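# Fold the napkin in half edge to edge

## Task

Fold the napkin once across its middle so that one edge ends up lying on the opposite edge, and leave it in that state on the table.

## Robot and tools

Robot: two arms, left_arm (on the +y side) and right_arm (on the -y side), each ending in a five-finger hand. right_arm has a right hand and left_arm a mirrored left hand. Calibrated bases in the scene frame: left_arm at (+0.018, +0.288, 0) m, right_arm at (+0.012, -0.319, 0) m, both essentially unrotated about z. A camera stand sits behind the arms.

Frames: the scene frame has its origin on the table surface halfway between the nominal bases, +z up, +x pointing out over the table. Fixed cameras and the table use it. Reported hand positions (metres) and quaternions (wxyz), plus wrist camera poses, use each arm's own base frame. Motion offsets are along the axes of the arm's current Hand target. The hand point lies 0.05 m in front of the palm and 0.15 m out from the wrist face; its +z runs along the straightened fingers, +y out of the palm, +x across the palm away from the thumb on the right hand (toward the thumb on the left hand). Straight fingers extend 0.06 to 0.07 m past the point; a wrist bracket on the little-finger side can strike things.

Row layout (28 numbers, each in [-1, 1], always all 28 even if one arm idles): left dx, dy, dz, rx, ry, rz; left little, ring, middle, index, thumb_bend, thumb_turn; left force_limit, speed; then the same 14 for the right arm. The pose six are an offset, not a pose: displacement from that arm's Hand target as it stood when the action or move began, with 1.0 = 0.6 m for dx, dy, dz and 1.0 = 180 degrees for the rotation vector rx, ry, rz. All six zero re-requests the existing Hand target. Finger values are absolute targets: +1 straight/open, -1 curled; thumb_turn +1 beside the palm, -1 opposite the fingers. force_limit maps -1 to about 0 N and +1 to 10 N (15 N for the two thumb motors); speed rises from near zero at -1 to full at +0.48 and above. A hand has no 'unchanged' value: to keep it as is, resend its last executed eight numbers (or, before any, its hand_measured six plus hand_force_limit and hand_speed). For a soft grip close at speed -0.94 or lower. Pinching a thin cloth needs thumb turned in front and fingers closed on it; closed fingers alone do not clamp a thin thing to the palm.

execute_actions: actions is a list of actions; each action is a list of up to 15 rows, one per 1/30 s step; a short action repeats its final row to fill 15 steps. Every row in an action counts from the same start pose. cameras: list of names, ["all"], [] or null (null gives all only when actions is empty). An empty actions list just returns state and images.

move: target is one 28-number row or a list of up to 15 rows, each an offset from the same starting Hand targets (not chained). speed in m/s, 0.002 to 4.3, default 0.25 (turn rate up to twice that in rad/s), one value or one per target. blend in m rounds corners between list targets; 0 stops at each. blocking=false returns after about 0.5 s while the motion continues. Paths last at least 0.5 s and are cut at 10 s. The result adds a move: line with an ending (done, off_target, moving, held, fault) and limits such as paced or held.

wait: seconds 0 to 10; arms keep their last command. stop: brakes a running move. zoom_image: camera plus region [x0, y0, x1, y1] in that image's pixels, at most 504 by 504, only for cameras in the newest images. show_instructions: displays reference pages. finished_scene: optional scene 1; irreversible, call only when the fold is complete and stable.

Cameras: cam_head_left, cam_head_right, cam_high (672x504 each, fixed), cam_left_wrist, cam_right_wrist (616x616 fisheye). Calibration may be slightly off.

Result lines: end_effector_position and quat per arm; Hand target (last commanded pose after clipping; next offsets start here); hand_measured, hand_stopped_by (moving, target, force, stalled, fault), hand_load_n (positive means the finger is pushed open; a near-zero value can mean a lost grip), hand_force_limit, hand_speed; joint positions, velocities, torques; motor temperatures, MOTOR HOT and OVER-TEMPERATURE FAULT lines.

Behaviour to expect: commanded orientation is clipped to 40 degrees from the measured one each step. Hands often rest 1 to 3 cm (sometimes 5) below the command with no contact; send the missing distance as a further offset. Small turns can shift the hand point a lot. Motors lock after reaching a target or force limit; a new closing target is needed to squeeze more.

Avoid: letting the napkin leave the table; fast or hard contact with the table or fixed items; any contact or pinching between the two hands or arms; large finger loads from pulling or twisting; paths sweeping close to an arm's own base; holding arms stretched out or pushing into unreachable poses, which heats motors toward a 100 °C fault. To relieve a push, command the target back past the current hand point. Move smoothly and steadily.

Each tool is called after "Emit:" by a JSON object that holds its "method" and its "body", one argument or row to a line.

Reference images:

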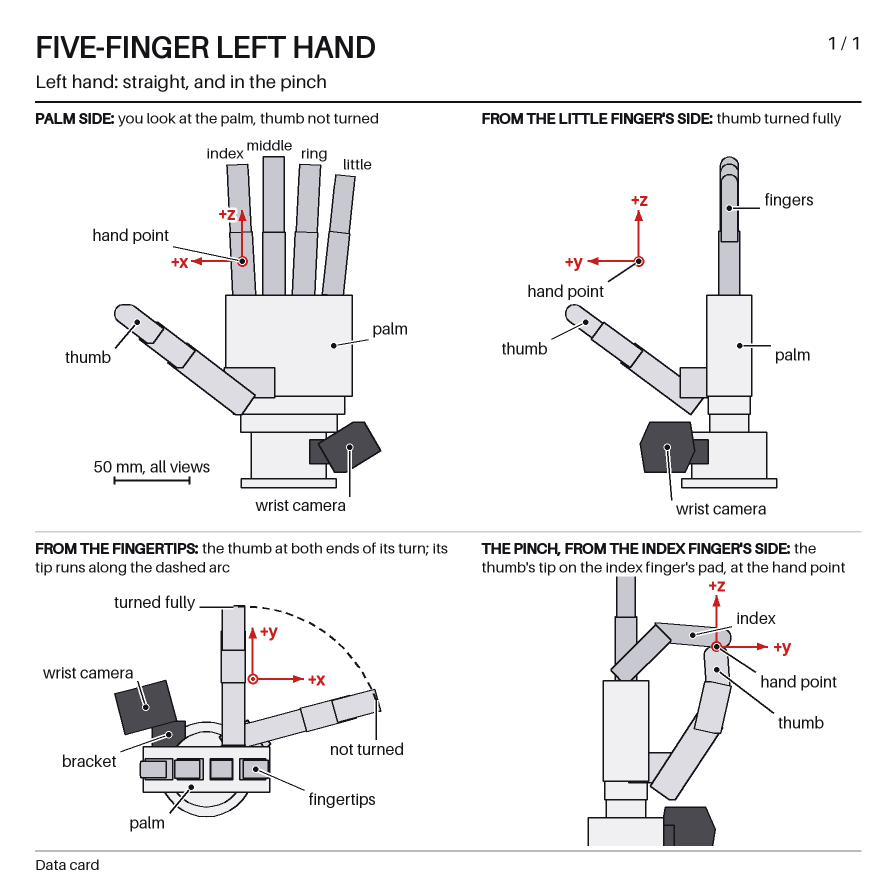

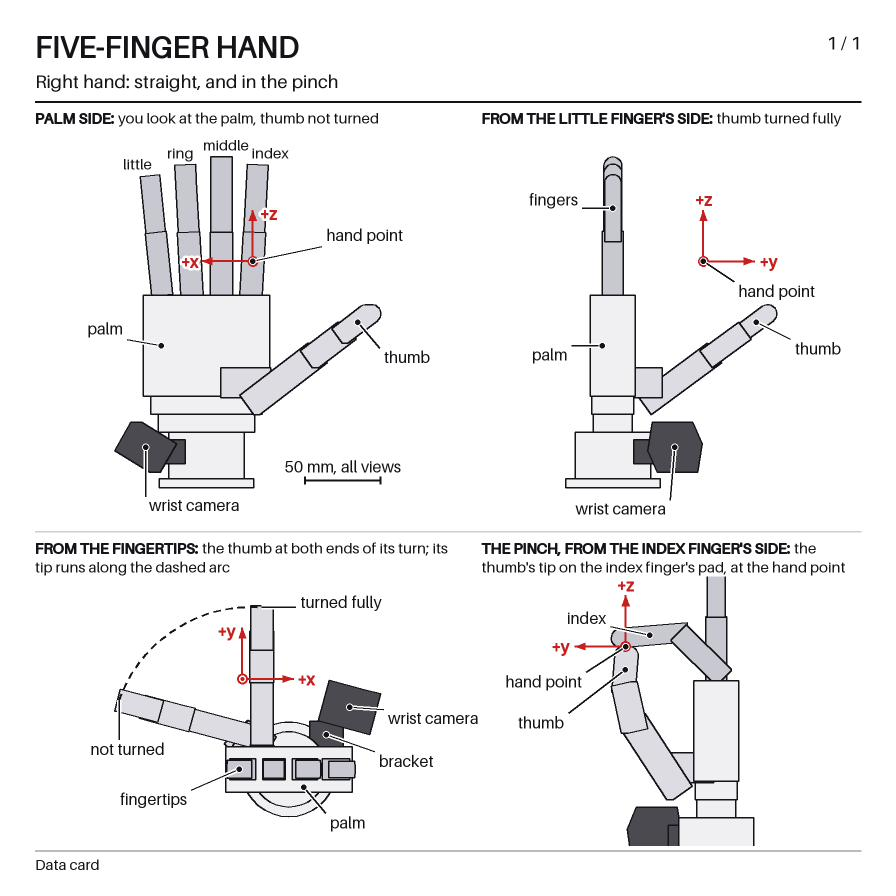

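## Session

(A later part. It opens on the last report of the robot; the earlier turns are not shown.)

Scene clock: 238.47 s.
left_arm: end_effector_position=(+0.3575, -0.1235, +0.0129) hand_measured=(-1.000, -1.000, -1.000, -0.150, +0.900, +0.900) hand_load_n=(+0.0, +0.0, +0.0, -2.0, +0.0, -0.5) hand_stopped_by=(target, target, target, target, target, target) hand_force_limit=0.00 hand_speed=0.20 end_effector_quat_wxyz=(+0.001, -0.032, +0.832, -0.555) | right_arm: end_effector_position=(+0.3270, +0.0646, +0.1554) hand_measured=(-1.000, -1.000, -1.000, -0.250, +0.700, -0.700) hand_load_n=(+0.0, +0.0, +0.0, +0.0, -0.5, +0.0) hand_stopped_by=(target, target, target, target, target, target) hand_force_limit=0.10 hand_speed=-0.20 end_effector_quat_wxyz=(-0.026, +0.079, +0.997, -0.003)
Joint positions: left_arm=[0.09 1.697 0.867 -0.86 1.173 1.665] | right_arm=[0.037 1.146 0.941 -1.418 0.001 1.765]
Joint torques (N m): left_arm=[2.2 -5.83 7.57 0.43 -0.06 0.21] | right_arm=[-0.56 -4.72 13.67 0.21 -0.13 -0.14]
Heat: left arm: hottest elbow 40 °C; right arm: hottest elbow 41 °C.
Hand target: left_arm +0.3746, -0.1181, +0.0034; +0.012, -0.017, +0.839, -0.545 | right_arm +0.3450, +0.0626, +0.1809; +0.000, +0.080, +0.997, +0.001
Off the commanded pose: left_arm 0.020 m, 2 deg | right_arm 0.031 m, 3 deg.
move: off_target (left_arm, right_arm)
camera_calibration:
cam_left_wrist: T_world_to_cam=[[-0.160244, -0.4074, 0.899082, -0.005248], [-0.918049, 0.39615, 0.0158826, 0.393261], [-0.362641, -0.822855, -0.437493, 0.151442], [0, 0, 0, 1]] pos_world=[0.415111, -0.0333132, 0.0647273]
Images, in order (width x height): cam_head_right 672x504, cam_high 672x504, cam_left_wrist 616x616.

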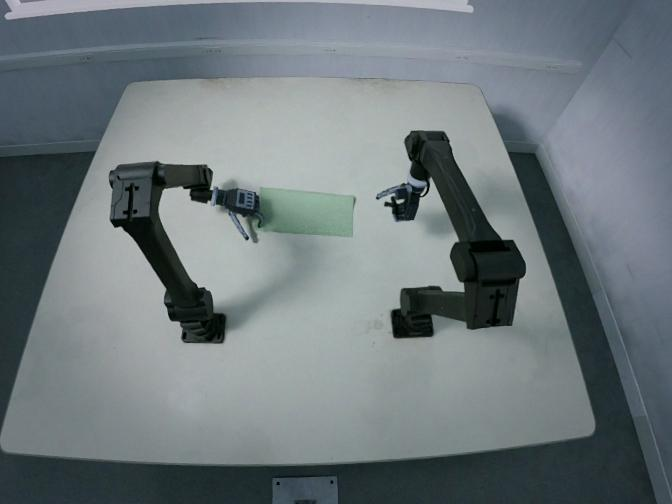

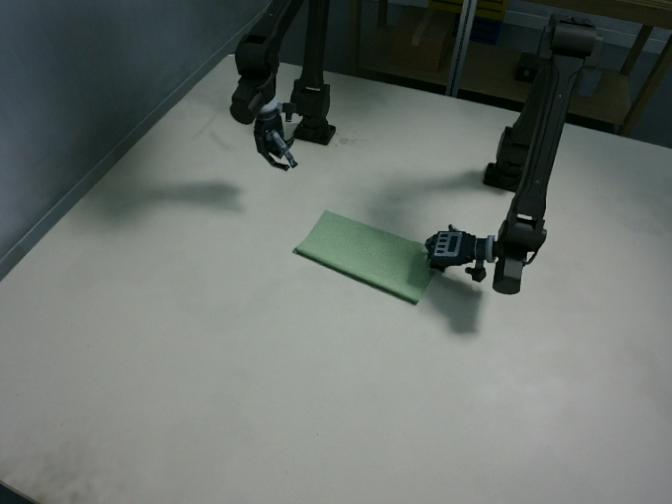

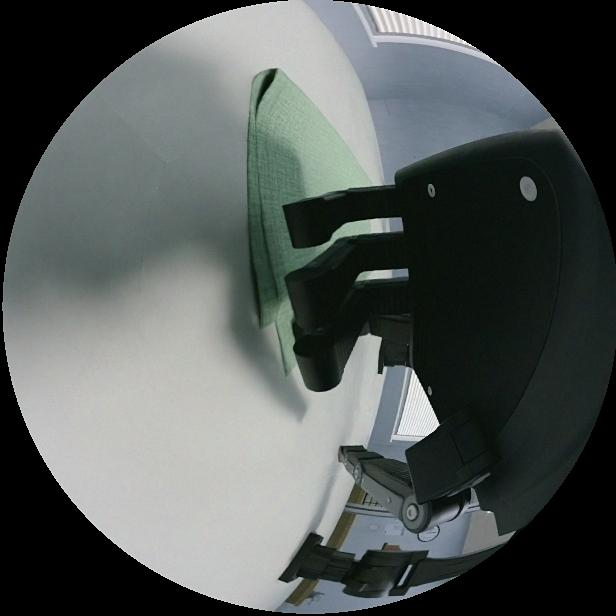

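Emit:
{"method": "move", "body": {
  "target": [
    [0.0213,-0.0448,-0.0212,0,0,0,-1,-1,-1,-0.15,0.9,0.9,0.0,0.2,0,0,0,0,0,0,-1,-1,-1,-0.25,0.7,-0.7,0.1,-0.2],
    [0.0458,-0.0875,-0.006,-0.05,0,0,-1,-1,-1,0.0,0.3,-0.7,0.0,0.2,0,0,0,0,0,0,-1,-1,-1,-0.25,0.7,-0.7,0.1,-0.2]
  ],
  "speed": 0.1,
  "blend": 0.01,
  "cameras": ["cam_head_right","cam_left_wrist","cam_high"]
}}

Emit:
{"method": "zoom_image", "body": {
  "camera": "cam_head_right",
  "region": [230, 170, 310, 240]
}}

Emit:
{"method": "zoom_image", "body": {
  "camera": "cam_left_wrist",
  "region": [160, 220, 360, 420]
}}

Emit:
{"method": "zoom_image", "body": {
  "camera": "cam_high",
  "region": [280, 200, 450, 310]
}}

Scene clock: 243.47 s.
left_arm: end_effector_position=(+0.3477, -0.1350, +0.0509) hand_measured=(-1.000, -1.000, -1.000, +0.000, +0.300, -0.700) hand_load_n=(+0.0, +0.5, +0.0, +0.0, +0.0, +0.0) hand_stopped_by=(target, target, target, target, target, target) hand_force_limit=0.00 hand_speed=0.20 end_effector_quat_wxyz=(+0.006, -0.020, +0.878, -0.478) | right_arm: end_effector_position=(+0.3270, +0.0646, +0.1554) hand_measured=(-1.000, -1.000, -1.000, -0.250, +0.700, -0.700) hand_load_n=(+0.0, +0.0, +0.0, +0.0, +0.0, +0.0) hand_stopped_by=(target, target, target, target, target, target) hand_force_limit=0.10 hand_speed=-0.20 end_effector_quat_wxyz=(-0.026, +0.079, +0.997, -0.003)
Joint positions: left_arm=[-0.008 1.51 0.856 -0.851 0.995 1.481] | right_arm=[0.037 1.146 0.941 -1.418 0.001 1.765]
Joint torques (N m): left_arm=[1.32 -7.77 5.6 0.84 0.6 -0.18] | right_arm=[-0.56 -5.01 13.67 0.09 -0.12 -0.11]
Heat: left arm: hottest elbow 40 °C; right arm: hottest elbow 42 °C.
Hand target: left_arm +0.3477, -0.1373, +0.0527; +0.010, -0.018, +0.879, -0.477 | right_arm +0.3450, +0.0626, +0.1809; +0.000, +0.080, +0.997, +0.001
Off the commanded pose: left_arm 0.003 m, 1 deg | right_arm 0.031 m, 3 deg.
move: off_target (right_arm)
camera_calibration:
cam_left_wrist: T_world_to_cam=[[-0.181836, -0.558456, 0.809359, -0.054007], [-0.912083, 0.403379, 0.0734158, 0.384202], [-0.367478, -0.724853, -0.582707, 0.177223], [0, 0, 0, 1]] pos_world=[0.40573, -0.056679, 0.118774]
Images, in order (width x height): cam_head_right 672x504, cam_high 672x504, cam_left_wrist 616x616.

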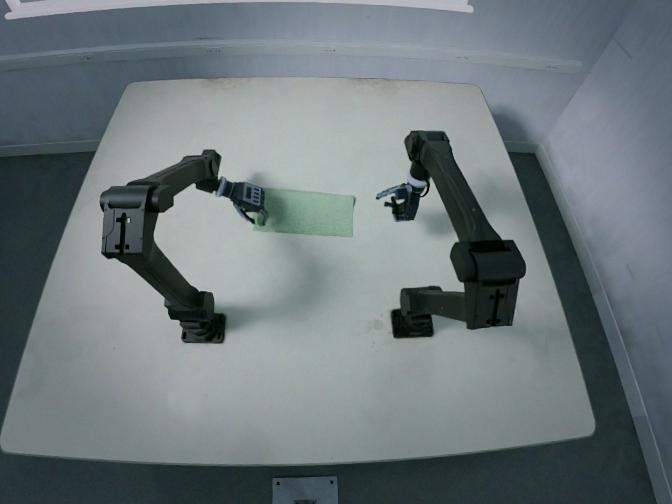

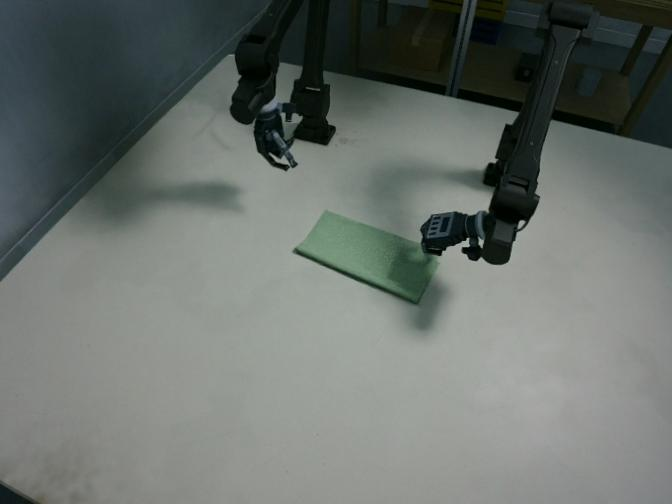

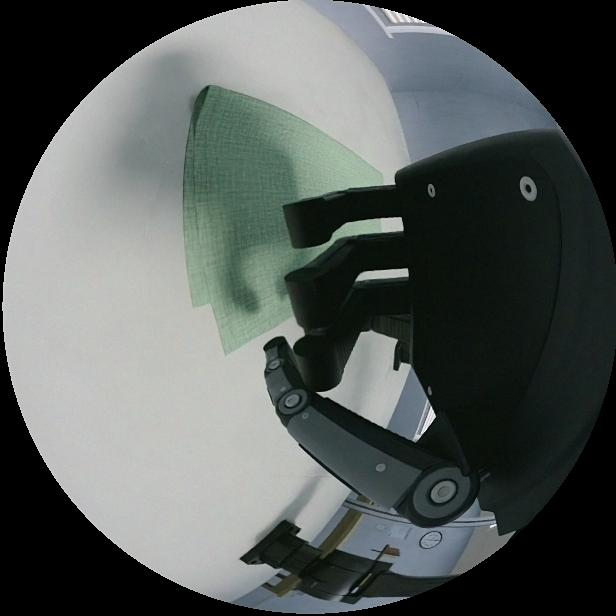

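Scaled by 6.300 from the camera's 672x504 image, which has a finer 960x720 frame.

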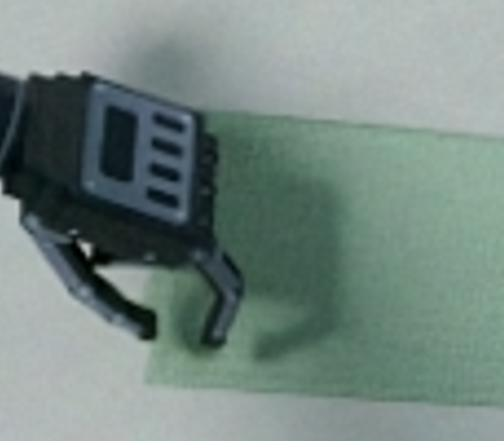

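Scaled by 2.520 from the camera's 616x616 image, which has a finer 880x880 frame.

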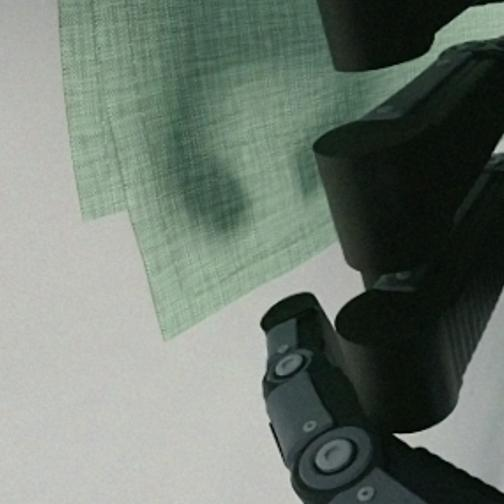

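Scaled by 2.965 from the camera's 672x504 image, which has a finer 960x720 frame.

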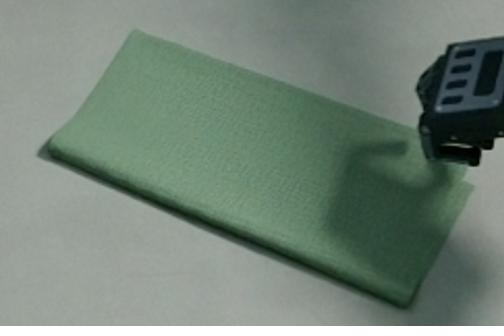

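Emit:
{"method": "move", "body": {
  "target": [
    [-0.0217,0.0,0.0,0,0,0,-1,-1,-1,0.0,0.3,-0.7,0.0,0.2,0,0,0,0,0,0,-1,-1,-1,-0.25,0.7,-0.7,0.1,-0.2],
    [-0.0217,0.0555,0.0372,0,0,0,-1,-1,-1,0.0,0.3,-0.7,0.0,0.2,0,0,0,0,0,0,-1,-1,-1,-0.25,0.7,-0.7,0.1,-0.2]
  ],
  "speed": 0.08,
  "blend": 0.01,
  "cameras": ["cam_head_right","cam_left_wrist","cam_high"]
}}

Emit:
{"method": "zoom_image", "body": {
  "camera": "cam_head_right",
  "region": [230, 170, 310, 240]
}}

Emit:
{"method": "zoom_image", "body": {
  "camera": "cam_left_wrist",
  "region": [160, 220, 360, 420]
}}

Scene clock: 245.63 s.
left_arm: end_effector_position=(+0.3621, -0.1353, +0.0190) hand_measured=(-1.000, -1.000, -1.000, +0.000, +0.300, -0.700) hand_load_n=(+0.0, +0.0, +0.0, -0.5, +0.0, +0.0) hand_stopped_by=(target, target, target, target, target, target) hand_force_limit=0.00 hand_speed=0.20 end_effector_quat_wxyz=(+0.014, -0.017, +0.878, -0.478) | right_arm: end_effector_position=(+0.3270, +0.0646, +0.1554) hand_measured=(-1.000, -1.000, -1.000, -0.250, +0.700, -0.700) hand_load_n=(+0.0, +0.0, +0.0, +0.0, +0.0, +0.0) hand_stopped_by=(target, target, target, target, target, target) hand_force_limit=0.10 hand_speed=-0.20 end_effector_quat_wxyz=(-0.026, +0.079, +0.997, -0.003)
Joint positions: left_arm=[-0.008 1.594 0.85 -0.741 0.996 1.478] | right_arm=[0.037 1.146 0.941 -1.418 0.001 1.765]
Joint torques (N m): left_arm=[1.44 -6.36 5.34 0.99 0.61 -0.14] | right_arm=[-0.62 -5.19 13.71 0.25 -0.16 -0.09]
Heat: left arm: hottest elbow 40 °C; right arm: hottest elbow 42 °C.
Hand target: left_arm +0.3607, -0.1374, +0.0126; +0.010, -0.018, +0.879, -0.477 | right_arm +0.3450, +0.0626, +0.1809; +0.000, +0.080, +0.997, +0.001
Off the commanded pose: left_arm 0.007 m, 0 deg | right_arm 0.031 m, 3 deg.
move: off_target (right_arm); blend cut to 0.0065 m at target 1
camera_calibration:
cam_left_wrist: T_world_to_cam=[[-0.194796, -0.558226, 0.806498, -0.0209891], [-0.913893, 0.401872, 0.0574242, 0.400496], [-0.356165, -0.725867, -0.588442, 0.159655], [0, 0, 0, 1]] pos_world=[0.418786, -0.0567769, 0.087877]
Images, in order (width x height): cam_head_right 672x504, cam_high 672x504, cam_left_wrist 616x616.

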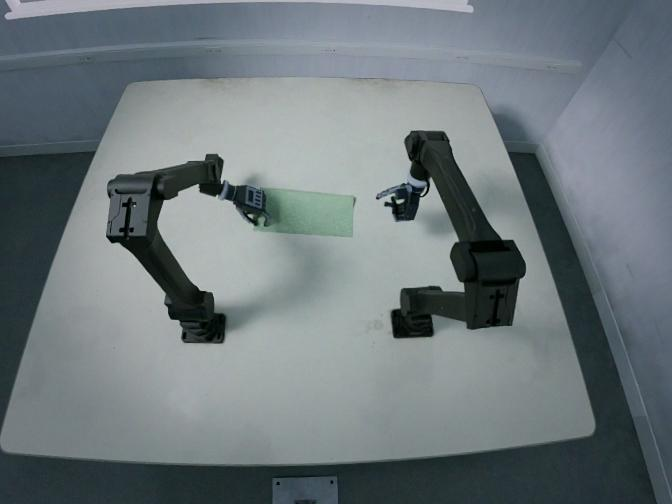

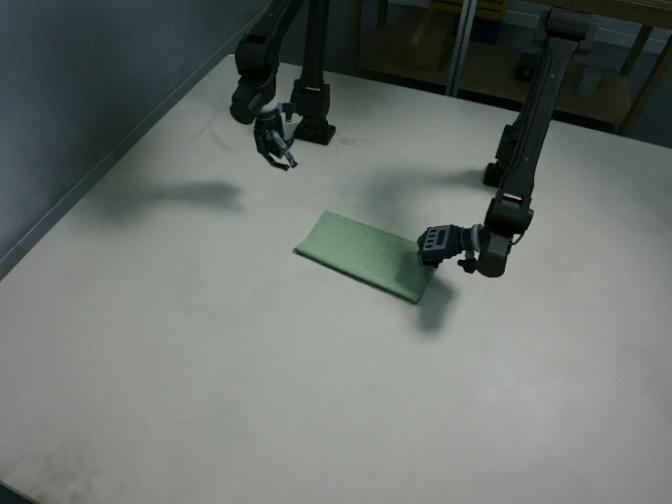

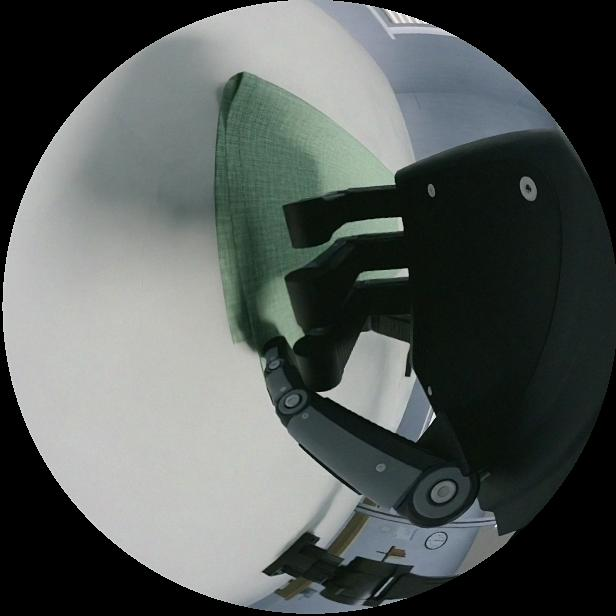

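Scaled by 6.300 from the camera's 672x504 image, which has a finer 960x720 frame.

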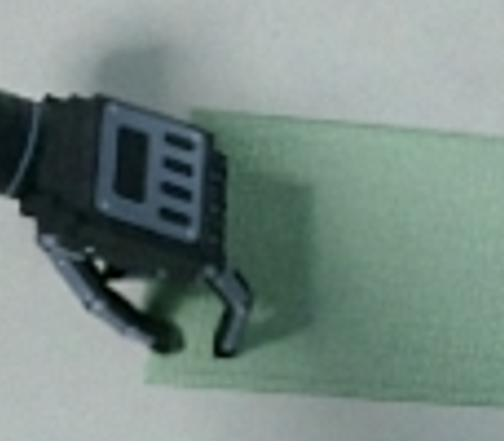

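Scaled by 2.520 from the camera's 616x616 image, which has a finer 880x880 frame.

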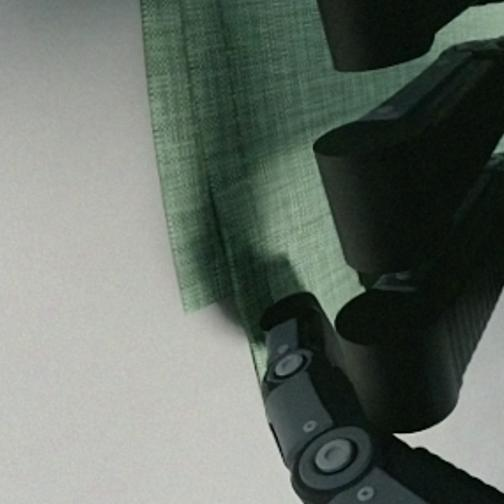

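Emit:
{"method": "move", "body": {
  "target": [
    [0,0.0168,0.0109,0,0,0,-1,-1,-1,0.0,0.3,-0.7,0.0,-0.3,0,0,0,0,0,0,-1,-1,-1,-0.25,0.7,-0.7,0.1,-0.2],
    [0,0.028,0.0182,0,0,0,-1,-1,-1,-0.24,0.12,-0.7,0.1,-0.3,0,0,0,0,0,0,-1,-1,-1,-0.25,0.7,-0.7,0.1,-0.2]
  ],
  "speed": 0.05,
  "cameras": ["cam_head_right","cam_left_wrist","cam_high"]
}}

Emit:
{"method": "zoom_image", "body": {
  "camera": "cam_head_right",
  "region": [230, 170, 310, 240]
}}

Emit:
{"method": "zoom_image", "body": {
  "camera": "cam_left_wrist",
  "region": [160, 220, 360, 420]
}}

Scene clock: 247.87 s.
left_arm: end_effector_position=(+0.3663, -0.1412, +0.0130) hand_measured=(-1.000, -1.000, -1.000, -0.240, +0.124, -0.700) hand_load_n=(+0.0, +0.0, +0.0, +1.5, +6.0, +0.0) hand_stopped_by=(target, target, target, target, target, target) hand_force_limit=0.10 hand_speed=-0.30 end_effector_quat_wxyz=(+0.017, -0.018, +0.872, -0.489) | right_arm: end_effector_position=(+0.3270, +0.0646, +0.1554) hand_measured=(-1.000, -1.000, -1.000, -0.250, +0.700, -0.700) hand_load_n=(+0.0, +0.0, +0.0, +0.0, +0.0, +0.0) hand_stopped_by=(target, target, target, target, target, target) hand_force_limit=0.10 hand_speed=-0.20 end_effector_quat_wxyz=(-0.026, +0.079, +0.997, -0.003)
Joint positions: left_arm=[-0.013 1.615 0.844 -0.687 1.019 1.453] | right_arm=[0.037 1.146 0.941 -1.418 0.001 1.765]
Joint torques (N m): left_arm=[1.9 -5.3 4.37 1.11 -0.2 0.12] | right_arm=[-0.73 -4.6 13.56 0.09 -0.11 -0.14]
Heat: left arm: hottest elbow 40 °C; right arm: hottest elbow 42 °C.
Hand target: left_arm +0.3608, -0.1373, -0.0074; +0.010, -0.018, +0.879, -0.477 | right_arm +0.3450, +0.0626, +0.1809; +0.000, +0.080, +0.997, +0.001
Off the commanded pose: left_arm 0.022 m, 2 deg | right_arm 0.031 m, 3 deg.
move: off_target (left_arm, right_arm); target 2's new numbers were sent with left_arm's hand 0.025 m and 2 deg from that target
camera_calibration:
cam_left_wrist: T_world_to_cam=[[-0.196232, -0.539729, 0.818649, -0.0157318], [-0.916395, 0.397988, 0.0427288, 0.407637], [-0.348874, -0.741821, -0.572703, 0.148155], [0, 0, 0, 1]] pos_world=[0.422157, -0.0608213, 0.0803098]
Images, in order (width x height): cam_head_right 672x504, cam_high 672x504, cam_left_wrist 616x616.

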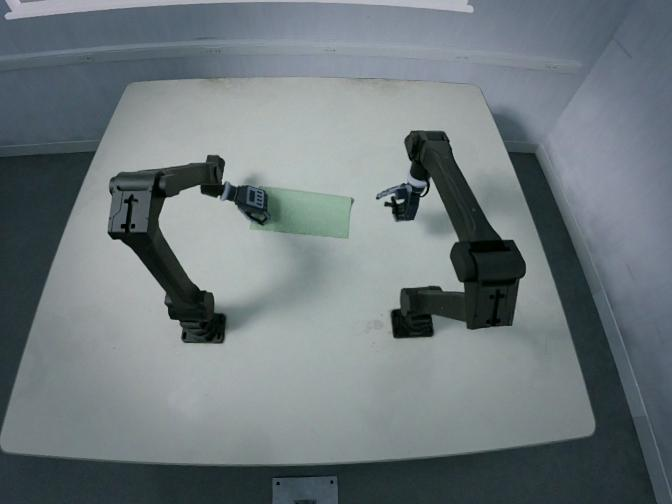

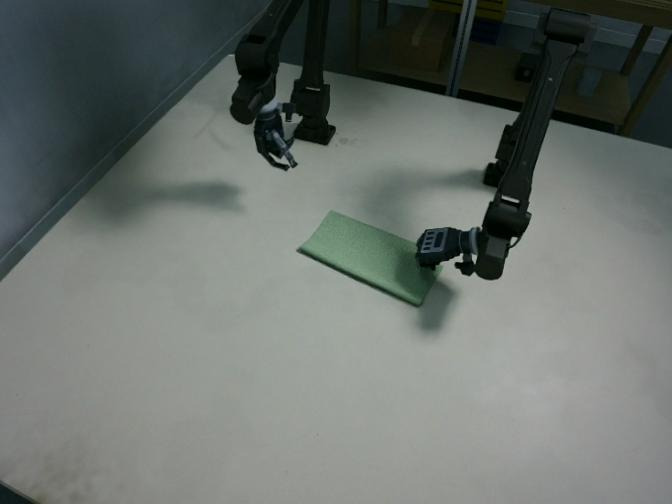

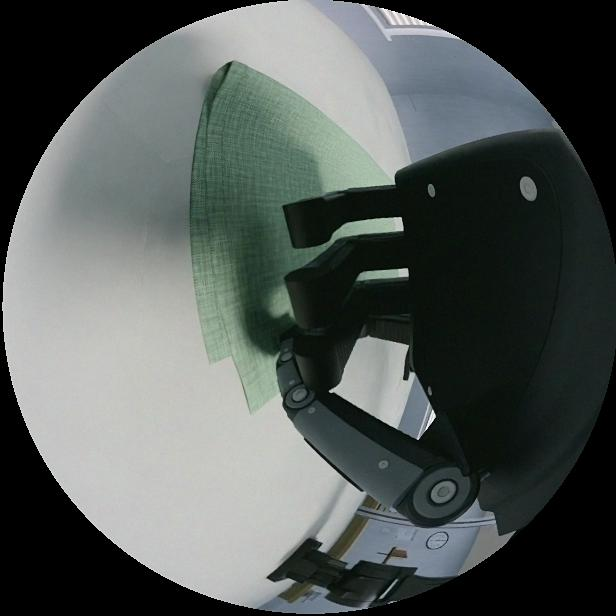

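Scaled by 6.300 from the camera's 672x504 image, which has a finer 960x720 frame.

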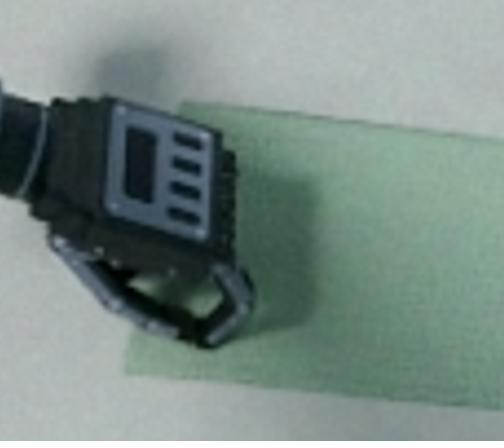

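Scaled by 2.520 from the camera's 616x616 image, which has a finer 880x880 frame.

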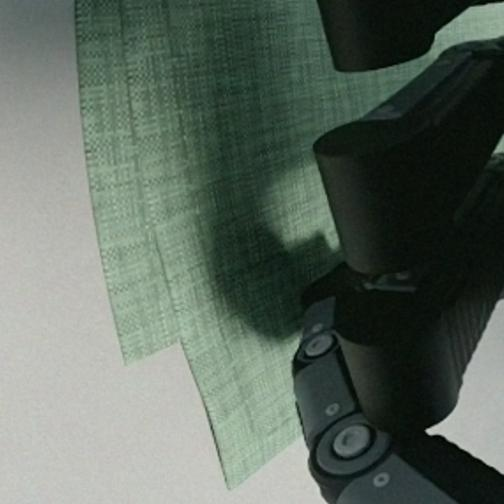

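Emit:
{"method": "move", "body": {
  "target": [0,-0.0839,-0.0546,0,0,0,-1,-1,-1,-0.24,0.12,-0.7,0.1,-0.3,0,0,0,0,0,0,-1,-1,-1,-0.25,0.7,-0.7,0.1,-0.2],
  "speed": 0.08,
  "cameras": ["cam_head_right","cam_left_wrist","cam_high"]
}}

Emit:
{"method": "zoom_image", "body": {
  "camera": "cam_head_right",
  "region": [230, 170, 370, 250]
}}

Emit:
{"method": "zoom_image", "body": {
  "camera": "cam_left_wrist",
  "region": [160, 220, 360, 420]
}}

Scene clock: 249.50 s.
left_arm: end_effector_position=(+0.3426, -0.1373, +0.0389) hand_measured=(-1.000, -1.000, -1.000, -0.240, +0.124, -0.700) hand_load_n=(+0.0, +0.0, +0.0, +4.0, +4.0, -0.5) hand_stopped_by=(target, target, target, target, target, target) hand_force_limit=0.10 hand_speed=-0.30 end_effector_quat_wxyz=(-0.009, -0.033, +0.878, -0.477) | right_arm: end_effector_position=(+0.3270, +0.0646, +0.1554) hand_measured=(-1.000, -1.000, -1.000, -0.250, +0.700, -0.700) hand_load_n=(+0.0, +0.0, +0.0, +0.0, +0.0, +0.0) hand_stopped_by=(target, target, target, target, target, target) hand_force_limit=0.10 hand_speed=-0.20 end_effector_quat_wxyz=(-0.026, +0.079, +0.997, -0.003)
Joint positions: left_arm=[-0.013 1.537 0.844 -0.829 0.995 1.455] | right_arm=[0.037 1.146 0.941 -1.418 0.001 1.765]
Joint torques (N m): left_arm=[1.96 -7.94 8.58 -0.18 0.6 0.07] | right_arm=[-0.38 -5.3 13.67 0.2 -0.13 -0.1]
Heat: left arm: hottest elbow 40 °C; right arm: hottest elbow 42 °C.
Hand target: left_arm +0.3608, -0.1373, +0.0527; +0.010, -0.018, +0.879, -0.477 | right_arm +0.3450, +0.0626, +0.1809; +0.000, +0.080, +0.997, +0.001
Off the commanded pose: left_arm 0.023 m, 3 deg | right_arm 0.031 m, 3 deg.
move: off_target (left_arm, right_arm)
camera_calibration:
cam_left_wrist: T_world_to_cam=[[-0.145152, -0.559887, 0.815756, -0.0594747], [-0.912131, 0.395164, 0.108917, 0.378816], [-0.383339, -0.728267, -0.568048, 0.171116], [0, 0, 0, 1]] pos_world=[0.402492, -0.0583756, 0.104459]
Images, in order (width x height): cam_head_right 672x504, cam_high 672x504, cam_left_wrist 616x616.

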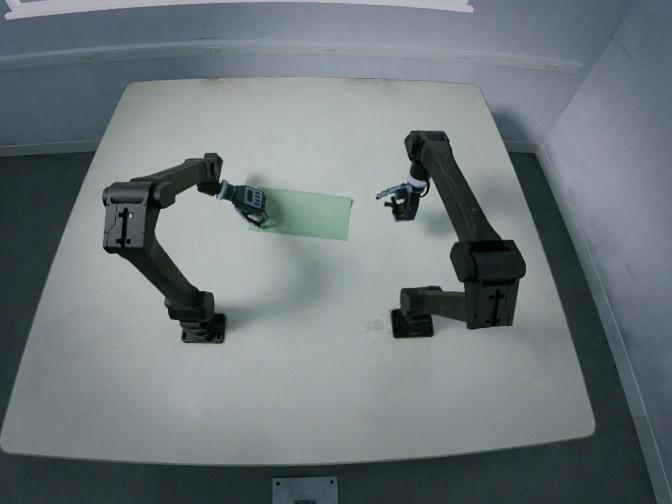

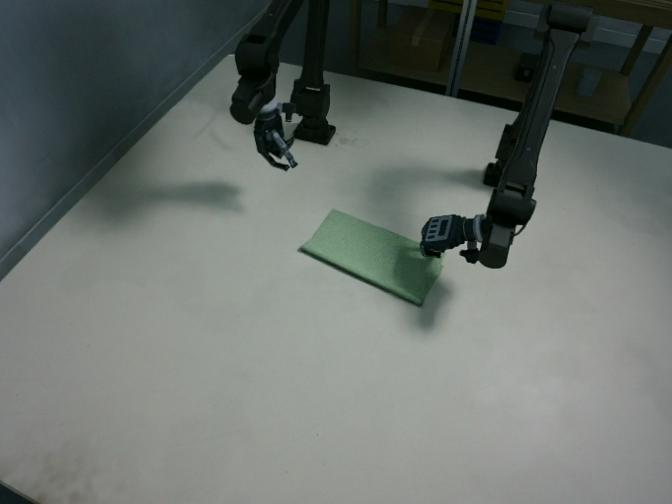

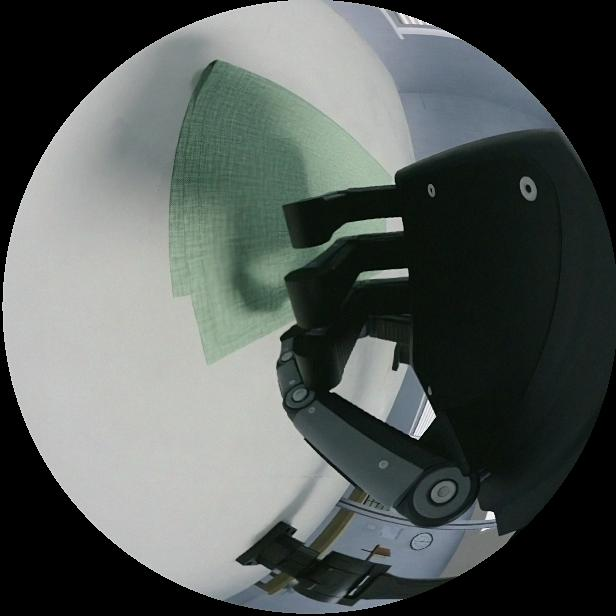

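Scaled by 3.600 from the camera's 672x504 image, which has a finer 960x720 frame.

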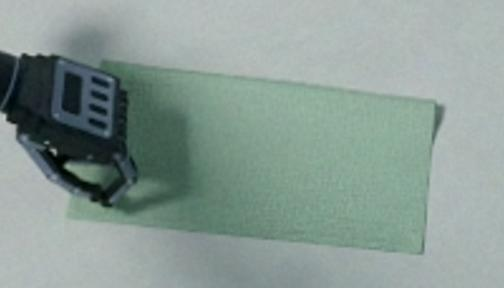

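Scaled by 2.520 from the camera's 616x616 image, which has a finer 880x880 frame.

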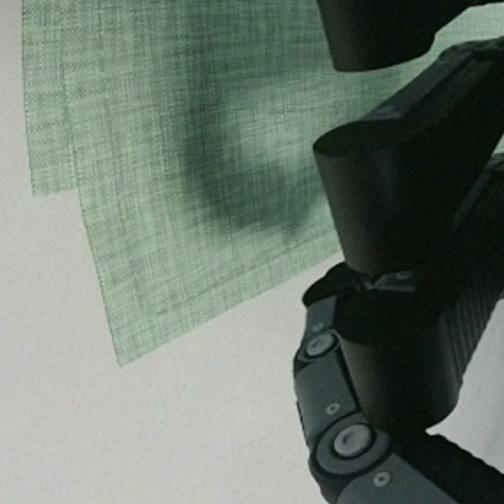

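Emit:
{"method": "execute_actions", "body": {
  "actions": [],
  "cameras": ["cam_right_wrist","cam_high","cam_head_right"]
}}

Emit:
{"method": "zoom_image", "body": {
  "camera": "cam_high",
  "region": [280, 190, 400, 290]
}}

Emit:
{"method": "zoom_image", "body": {
  "camera": "cam_head_right",
  "region": [300, 170, 380, 250]
}}

Emit:
{"method": "zoom_image", "body": {
  "camera": "cam_right_wrist",
  "region": [320, 200, 540, 400]
}}

Scene clock: 252.80 s.
left_arm: end_effector_position=(+0.3425, -0.1373, +0.0389) hand_measured=(-1.000, -1.000, -1.000, -0.240, +0.124, -0.700) hand_load_n=(+0.0, +0.5, +0.0, +4.0, +4.0, +0.0) hand_stopped_by=(target, target, target, target, target, target) hand_force_limit=0.10 hand_speed=-0.30 end_effector_quat_wxyz=(-0.009, -0.033, +0.878, -0.477) | right_arm: end_effector_position=(+0.3270, +0.0646, +0.1554) hand_measured=(-1.000, -1.000, -1.000, -0.250, +0.700, -0.700) hand_load_n=(+0.0, +0.0, +0.0, +0.0, +0.0, +0.0) hand_stopped_by=(target, target, target, target, target, target) hand_force_limit=0.10 hand_speed=-0.20 end_effector_quat_wxyz=(-0.026, +0.079, +0.997, -0.003)
Joint positions: left_arm=[-0.013 1.537 0.844 -0.829 0.995 1.455] | right_arm=[0.037 1.146 0.941 -1.418 0.001 1.765]
Joint velocities: within noise
Joint torques (N m): left_arm=[1.96 -7.53 8.66 -0.17 0.6 0.07] | right_arm=[-0.44 -4.66 13.65 0.24 -0.13 -0.1]
Motor temperatures (°C): left_arm=[37 38 40 30 32 35] | right_arm=[38 33 42 33 33 30]
Heat: left arm: hottest elbow 40 °C; right arm: hottest elbow 42 °C.
Hand target: left_arm +0.3607, -0.1373, +0.0527; +0.010, -0.018, +0.879, -0.477 | right_arm +0.3450, +0.0626, +0.1809; +0.000, +0.080, +0.997, +0.001
Off the commanded pose: left_arm 0.023 m, 3 deg | right_arm 0.031 m, 3 deg.
camera_calibration:
cam_right_wrist: T_world_to_cam=[[-0.169811, 0.985476, -0.000925096, -0.0112103], [0.841697, 0.145524, 0.519969, -0.375126], [0.512552, 0.087518, -0.854184, 0.0749022], [0, 0, 0, 1]] pos_world=[0.275447, 0.0590821, 0.259024]
Images, in order (width x height): cam_head_right 672x504, cam_high 672x504, cam_right_wrist 616x616.

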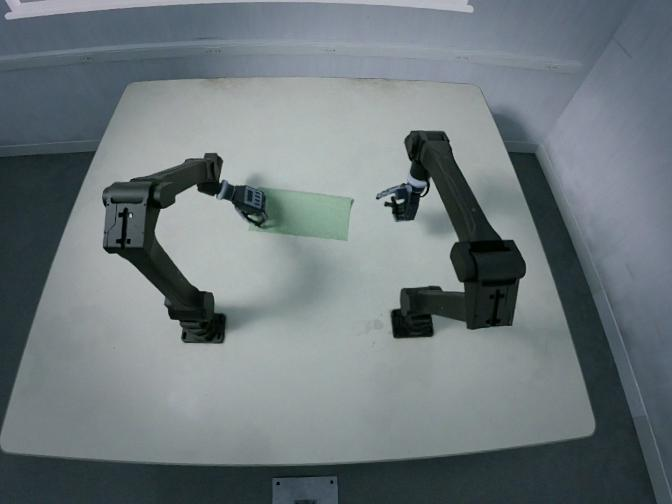

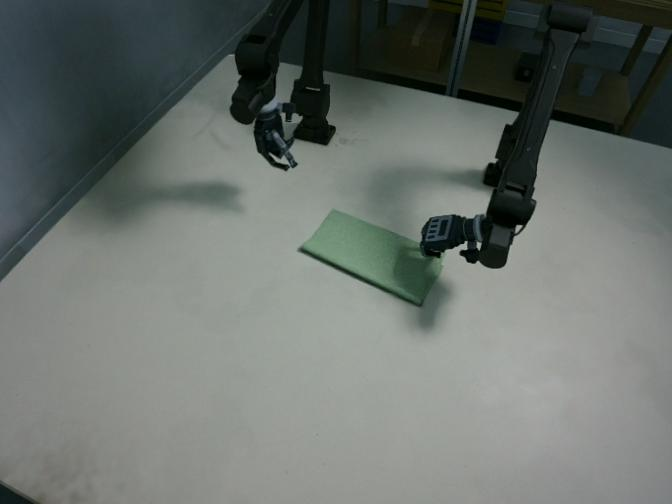

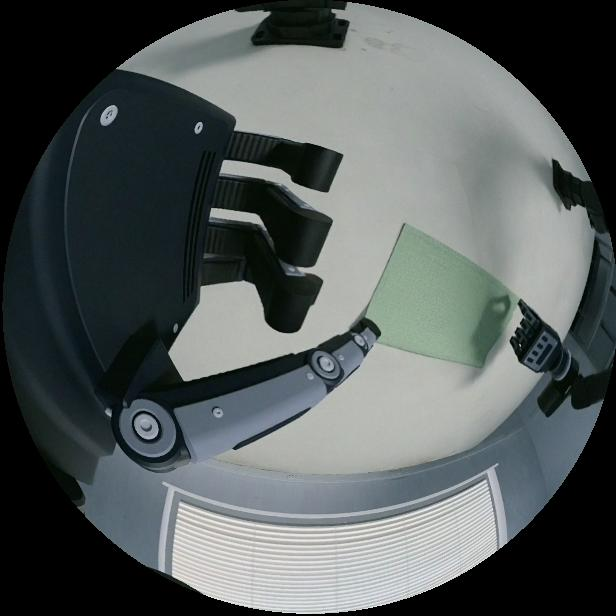

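Scaled by 4.200 from the camera's 672x504 image, which has a finer 960x720 frame.

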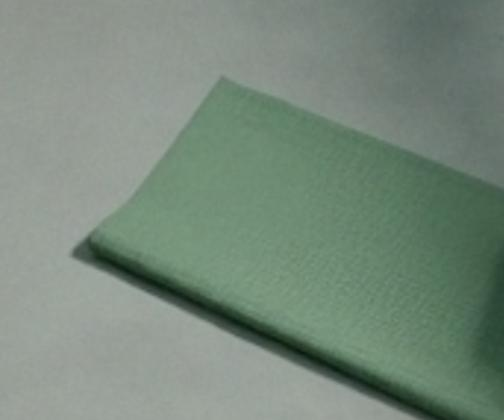

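Scaled by 6.300 from the camera's 672x504 image, which has a finer 960x720 frame.

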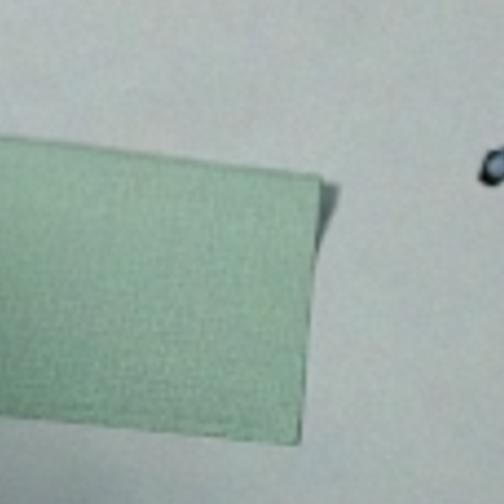

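Scaled by 2.291 from the camera's 616x616 image, which has a finer 880x880 frame.

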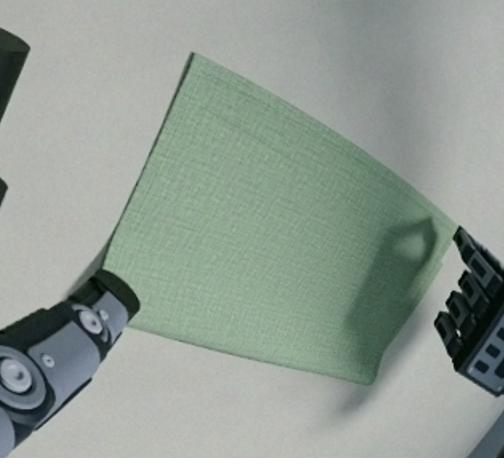

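Emit:
{"method": "move", "body": {
  "target": [-0.156,-0.158,-0.268,-0.2507,-0.2404,-0.4433,-1,-1,-1,-0.2,0.7,-0.7,0.1,0.2,-0.177,0.1375,0.1515,0,0,0,-1,-1,-1,-0.2,0.7,-0.7,0.1,0.1],
  "speed": 0.2,
  "cameras": ["all"]
}}

Scene clock: 261.93 s.
left_arm: end_effector_position=(+0.4373, -0.0484, +0.2094) hand_measured=(-1.000, -1.000, -1.000, -0.200, +0.700, -0.700) hand_load_n=(+0.0, +0.5, +0.0, +0.0, +0.0, +0.0) hand_stopped_by=(target, target, target, target, target, target) hand_force_limit=0.10 hand_speed=0.20 end_effector_quat_wxyz=(+0.009, +0.704, -0.710, -0.007) | right_arm: end_effector_position=(+0.4382, +0.1178, +0.0736) hand_measured=(-1.000, -1.000, -1.000, -0.200, +0.700, -0.700) hand_load_n=(+0.0, +0.0, +0.0, +0.0, +0.0, +0.0) hand_stopped_by=(target, target, target, target, target, target) hand_force_limit=0.10 hand_speed=0.10 end_effector_quat_wxyz=(-0.026, +0.082, +0.996, -0.006)
Joint positions: left_arm=[-0.034 1.66 1.592 -1.526 0.003 -0.025] | right_arm=[0.159 1.529 1.075 -1.169 -0.001 1.893]
Joint torques (N m): left_arm=[1.73 -9.35 10.81 -0.24 -0.02 -0.18] | right_arm=[2.02 -8.82 12.48 0.87 -0.12 0.03]
Heat: left arm: hottest elbow 40 °C; right arm: hottest elbow 43 °C.
Hand target: left_arm +0.4507, -0.0503, +0.2197; +0.000, +0.708, -0.707, +0.000 | right_arm +0.4631, +0.1274, +0.0905; +0.001, +0.080, +0.997, +0.001
Off the commanded pose: left_arm 0.017 m, 1 deg | right_arm 0.031 m, 3 deg.
move: off_target (left_arm, right_arm)
camera_calibration:
cam_left_wrist: T_world_to_cam=[[0.974171, -0.22123, -0.045255, -0.427959], [-0.183569, -0.892578, 0.411833, -0.0328677], [-0.131504, -0.392889, -0.910135, 0.346776], [0, 0, 0, 1]] pos_world=[0.456474, 0.0122298, 0.309781]
cam_right_wrist: T_world_to_cam=[[-0.163922, 0.986454, -0.00615384, -0.0472184], [0.841904, 0.143148, 0.520295, -0.43376], [0.514128, 0.080107, -0.853964, -0.0564017], [0, 0, 0, 1]] pos_world=[0.386441, 0.113189, 0.177227]

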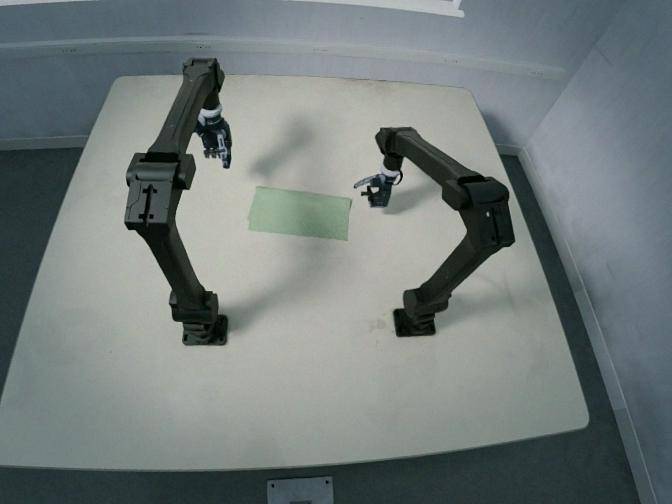

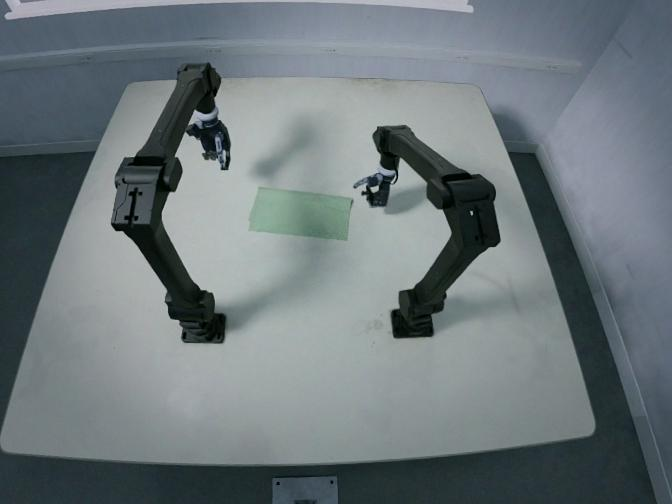

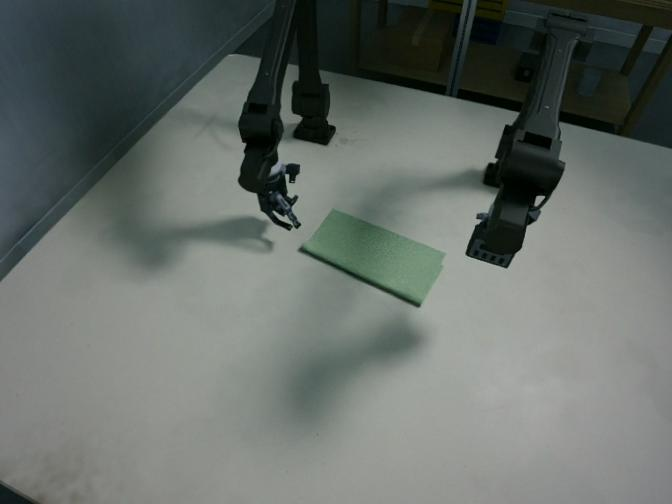

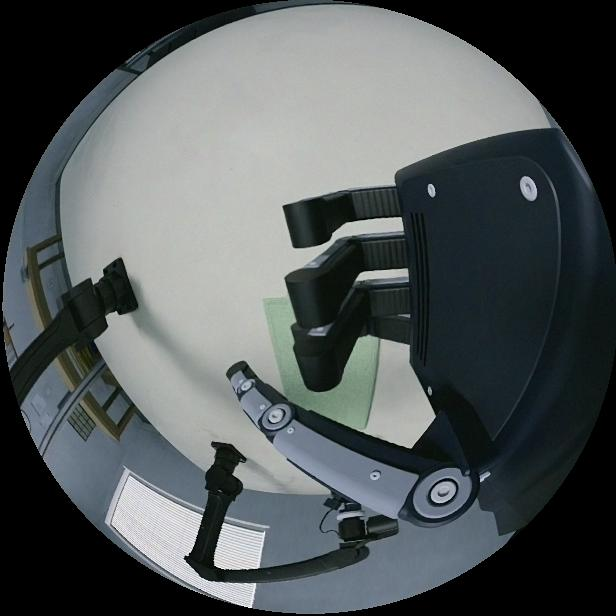

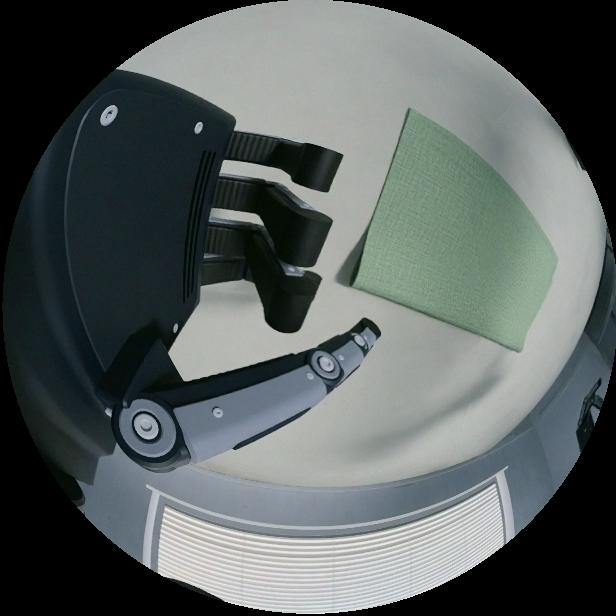

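Emit:
{"method": "zoom_image", "body": {
  "camera": "cam_high",
  "region": [280, 195, 460, 315]
}}

Emit:
{"method": "zoom_image", "body": {
  "camera": "cam_right_wrist",
  "region": [330, 90, 580, 370]
}}

Emit:
{"method": "zoom_image", "body": {
  "camera": "cam_head_right",
  "region": [235, 170, 375, 250]
}}

Scaled by 2.800 from the camera's 672x504 image, which has a finer 960x720 frame.

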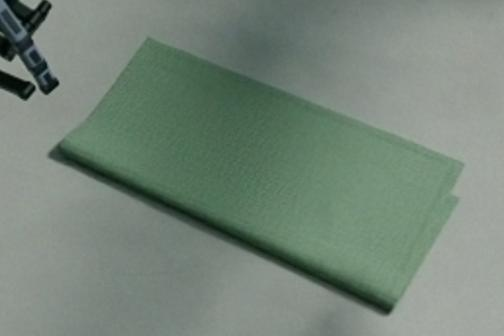

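Scaled by 1.800 from the camera's 616x616 image, which has a finer 880x880 frame.

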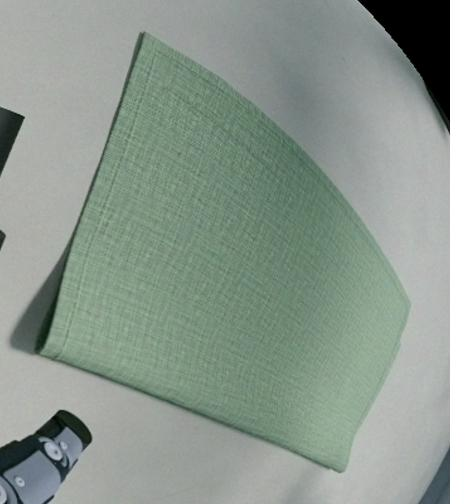

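Scaled by 3.600 from the camera's 672x504 image, which has a finer 960x720 frame.

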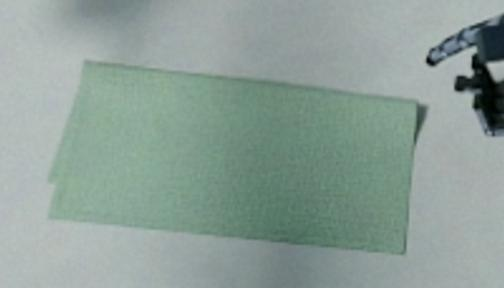

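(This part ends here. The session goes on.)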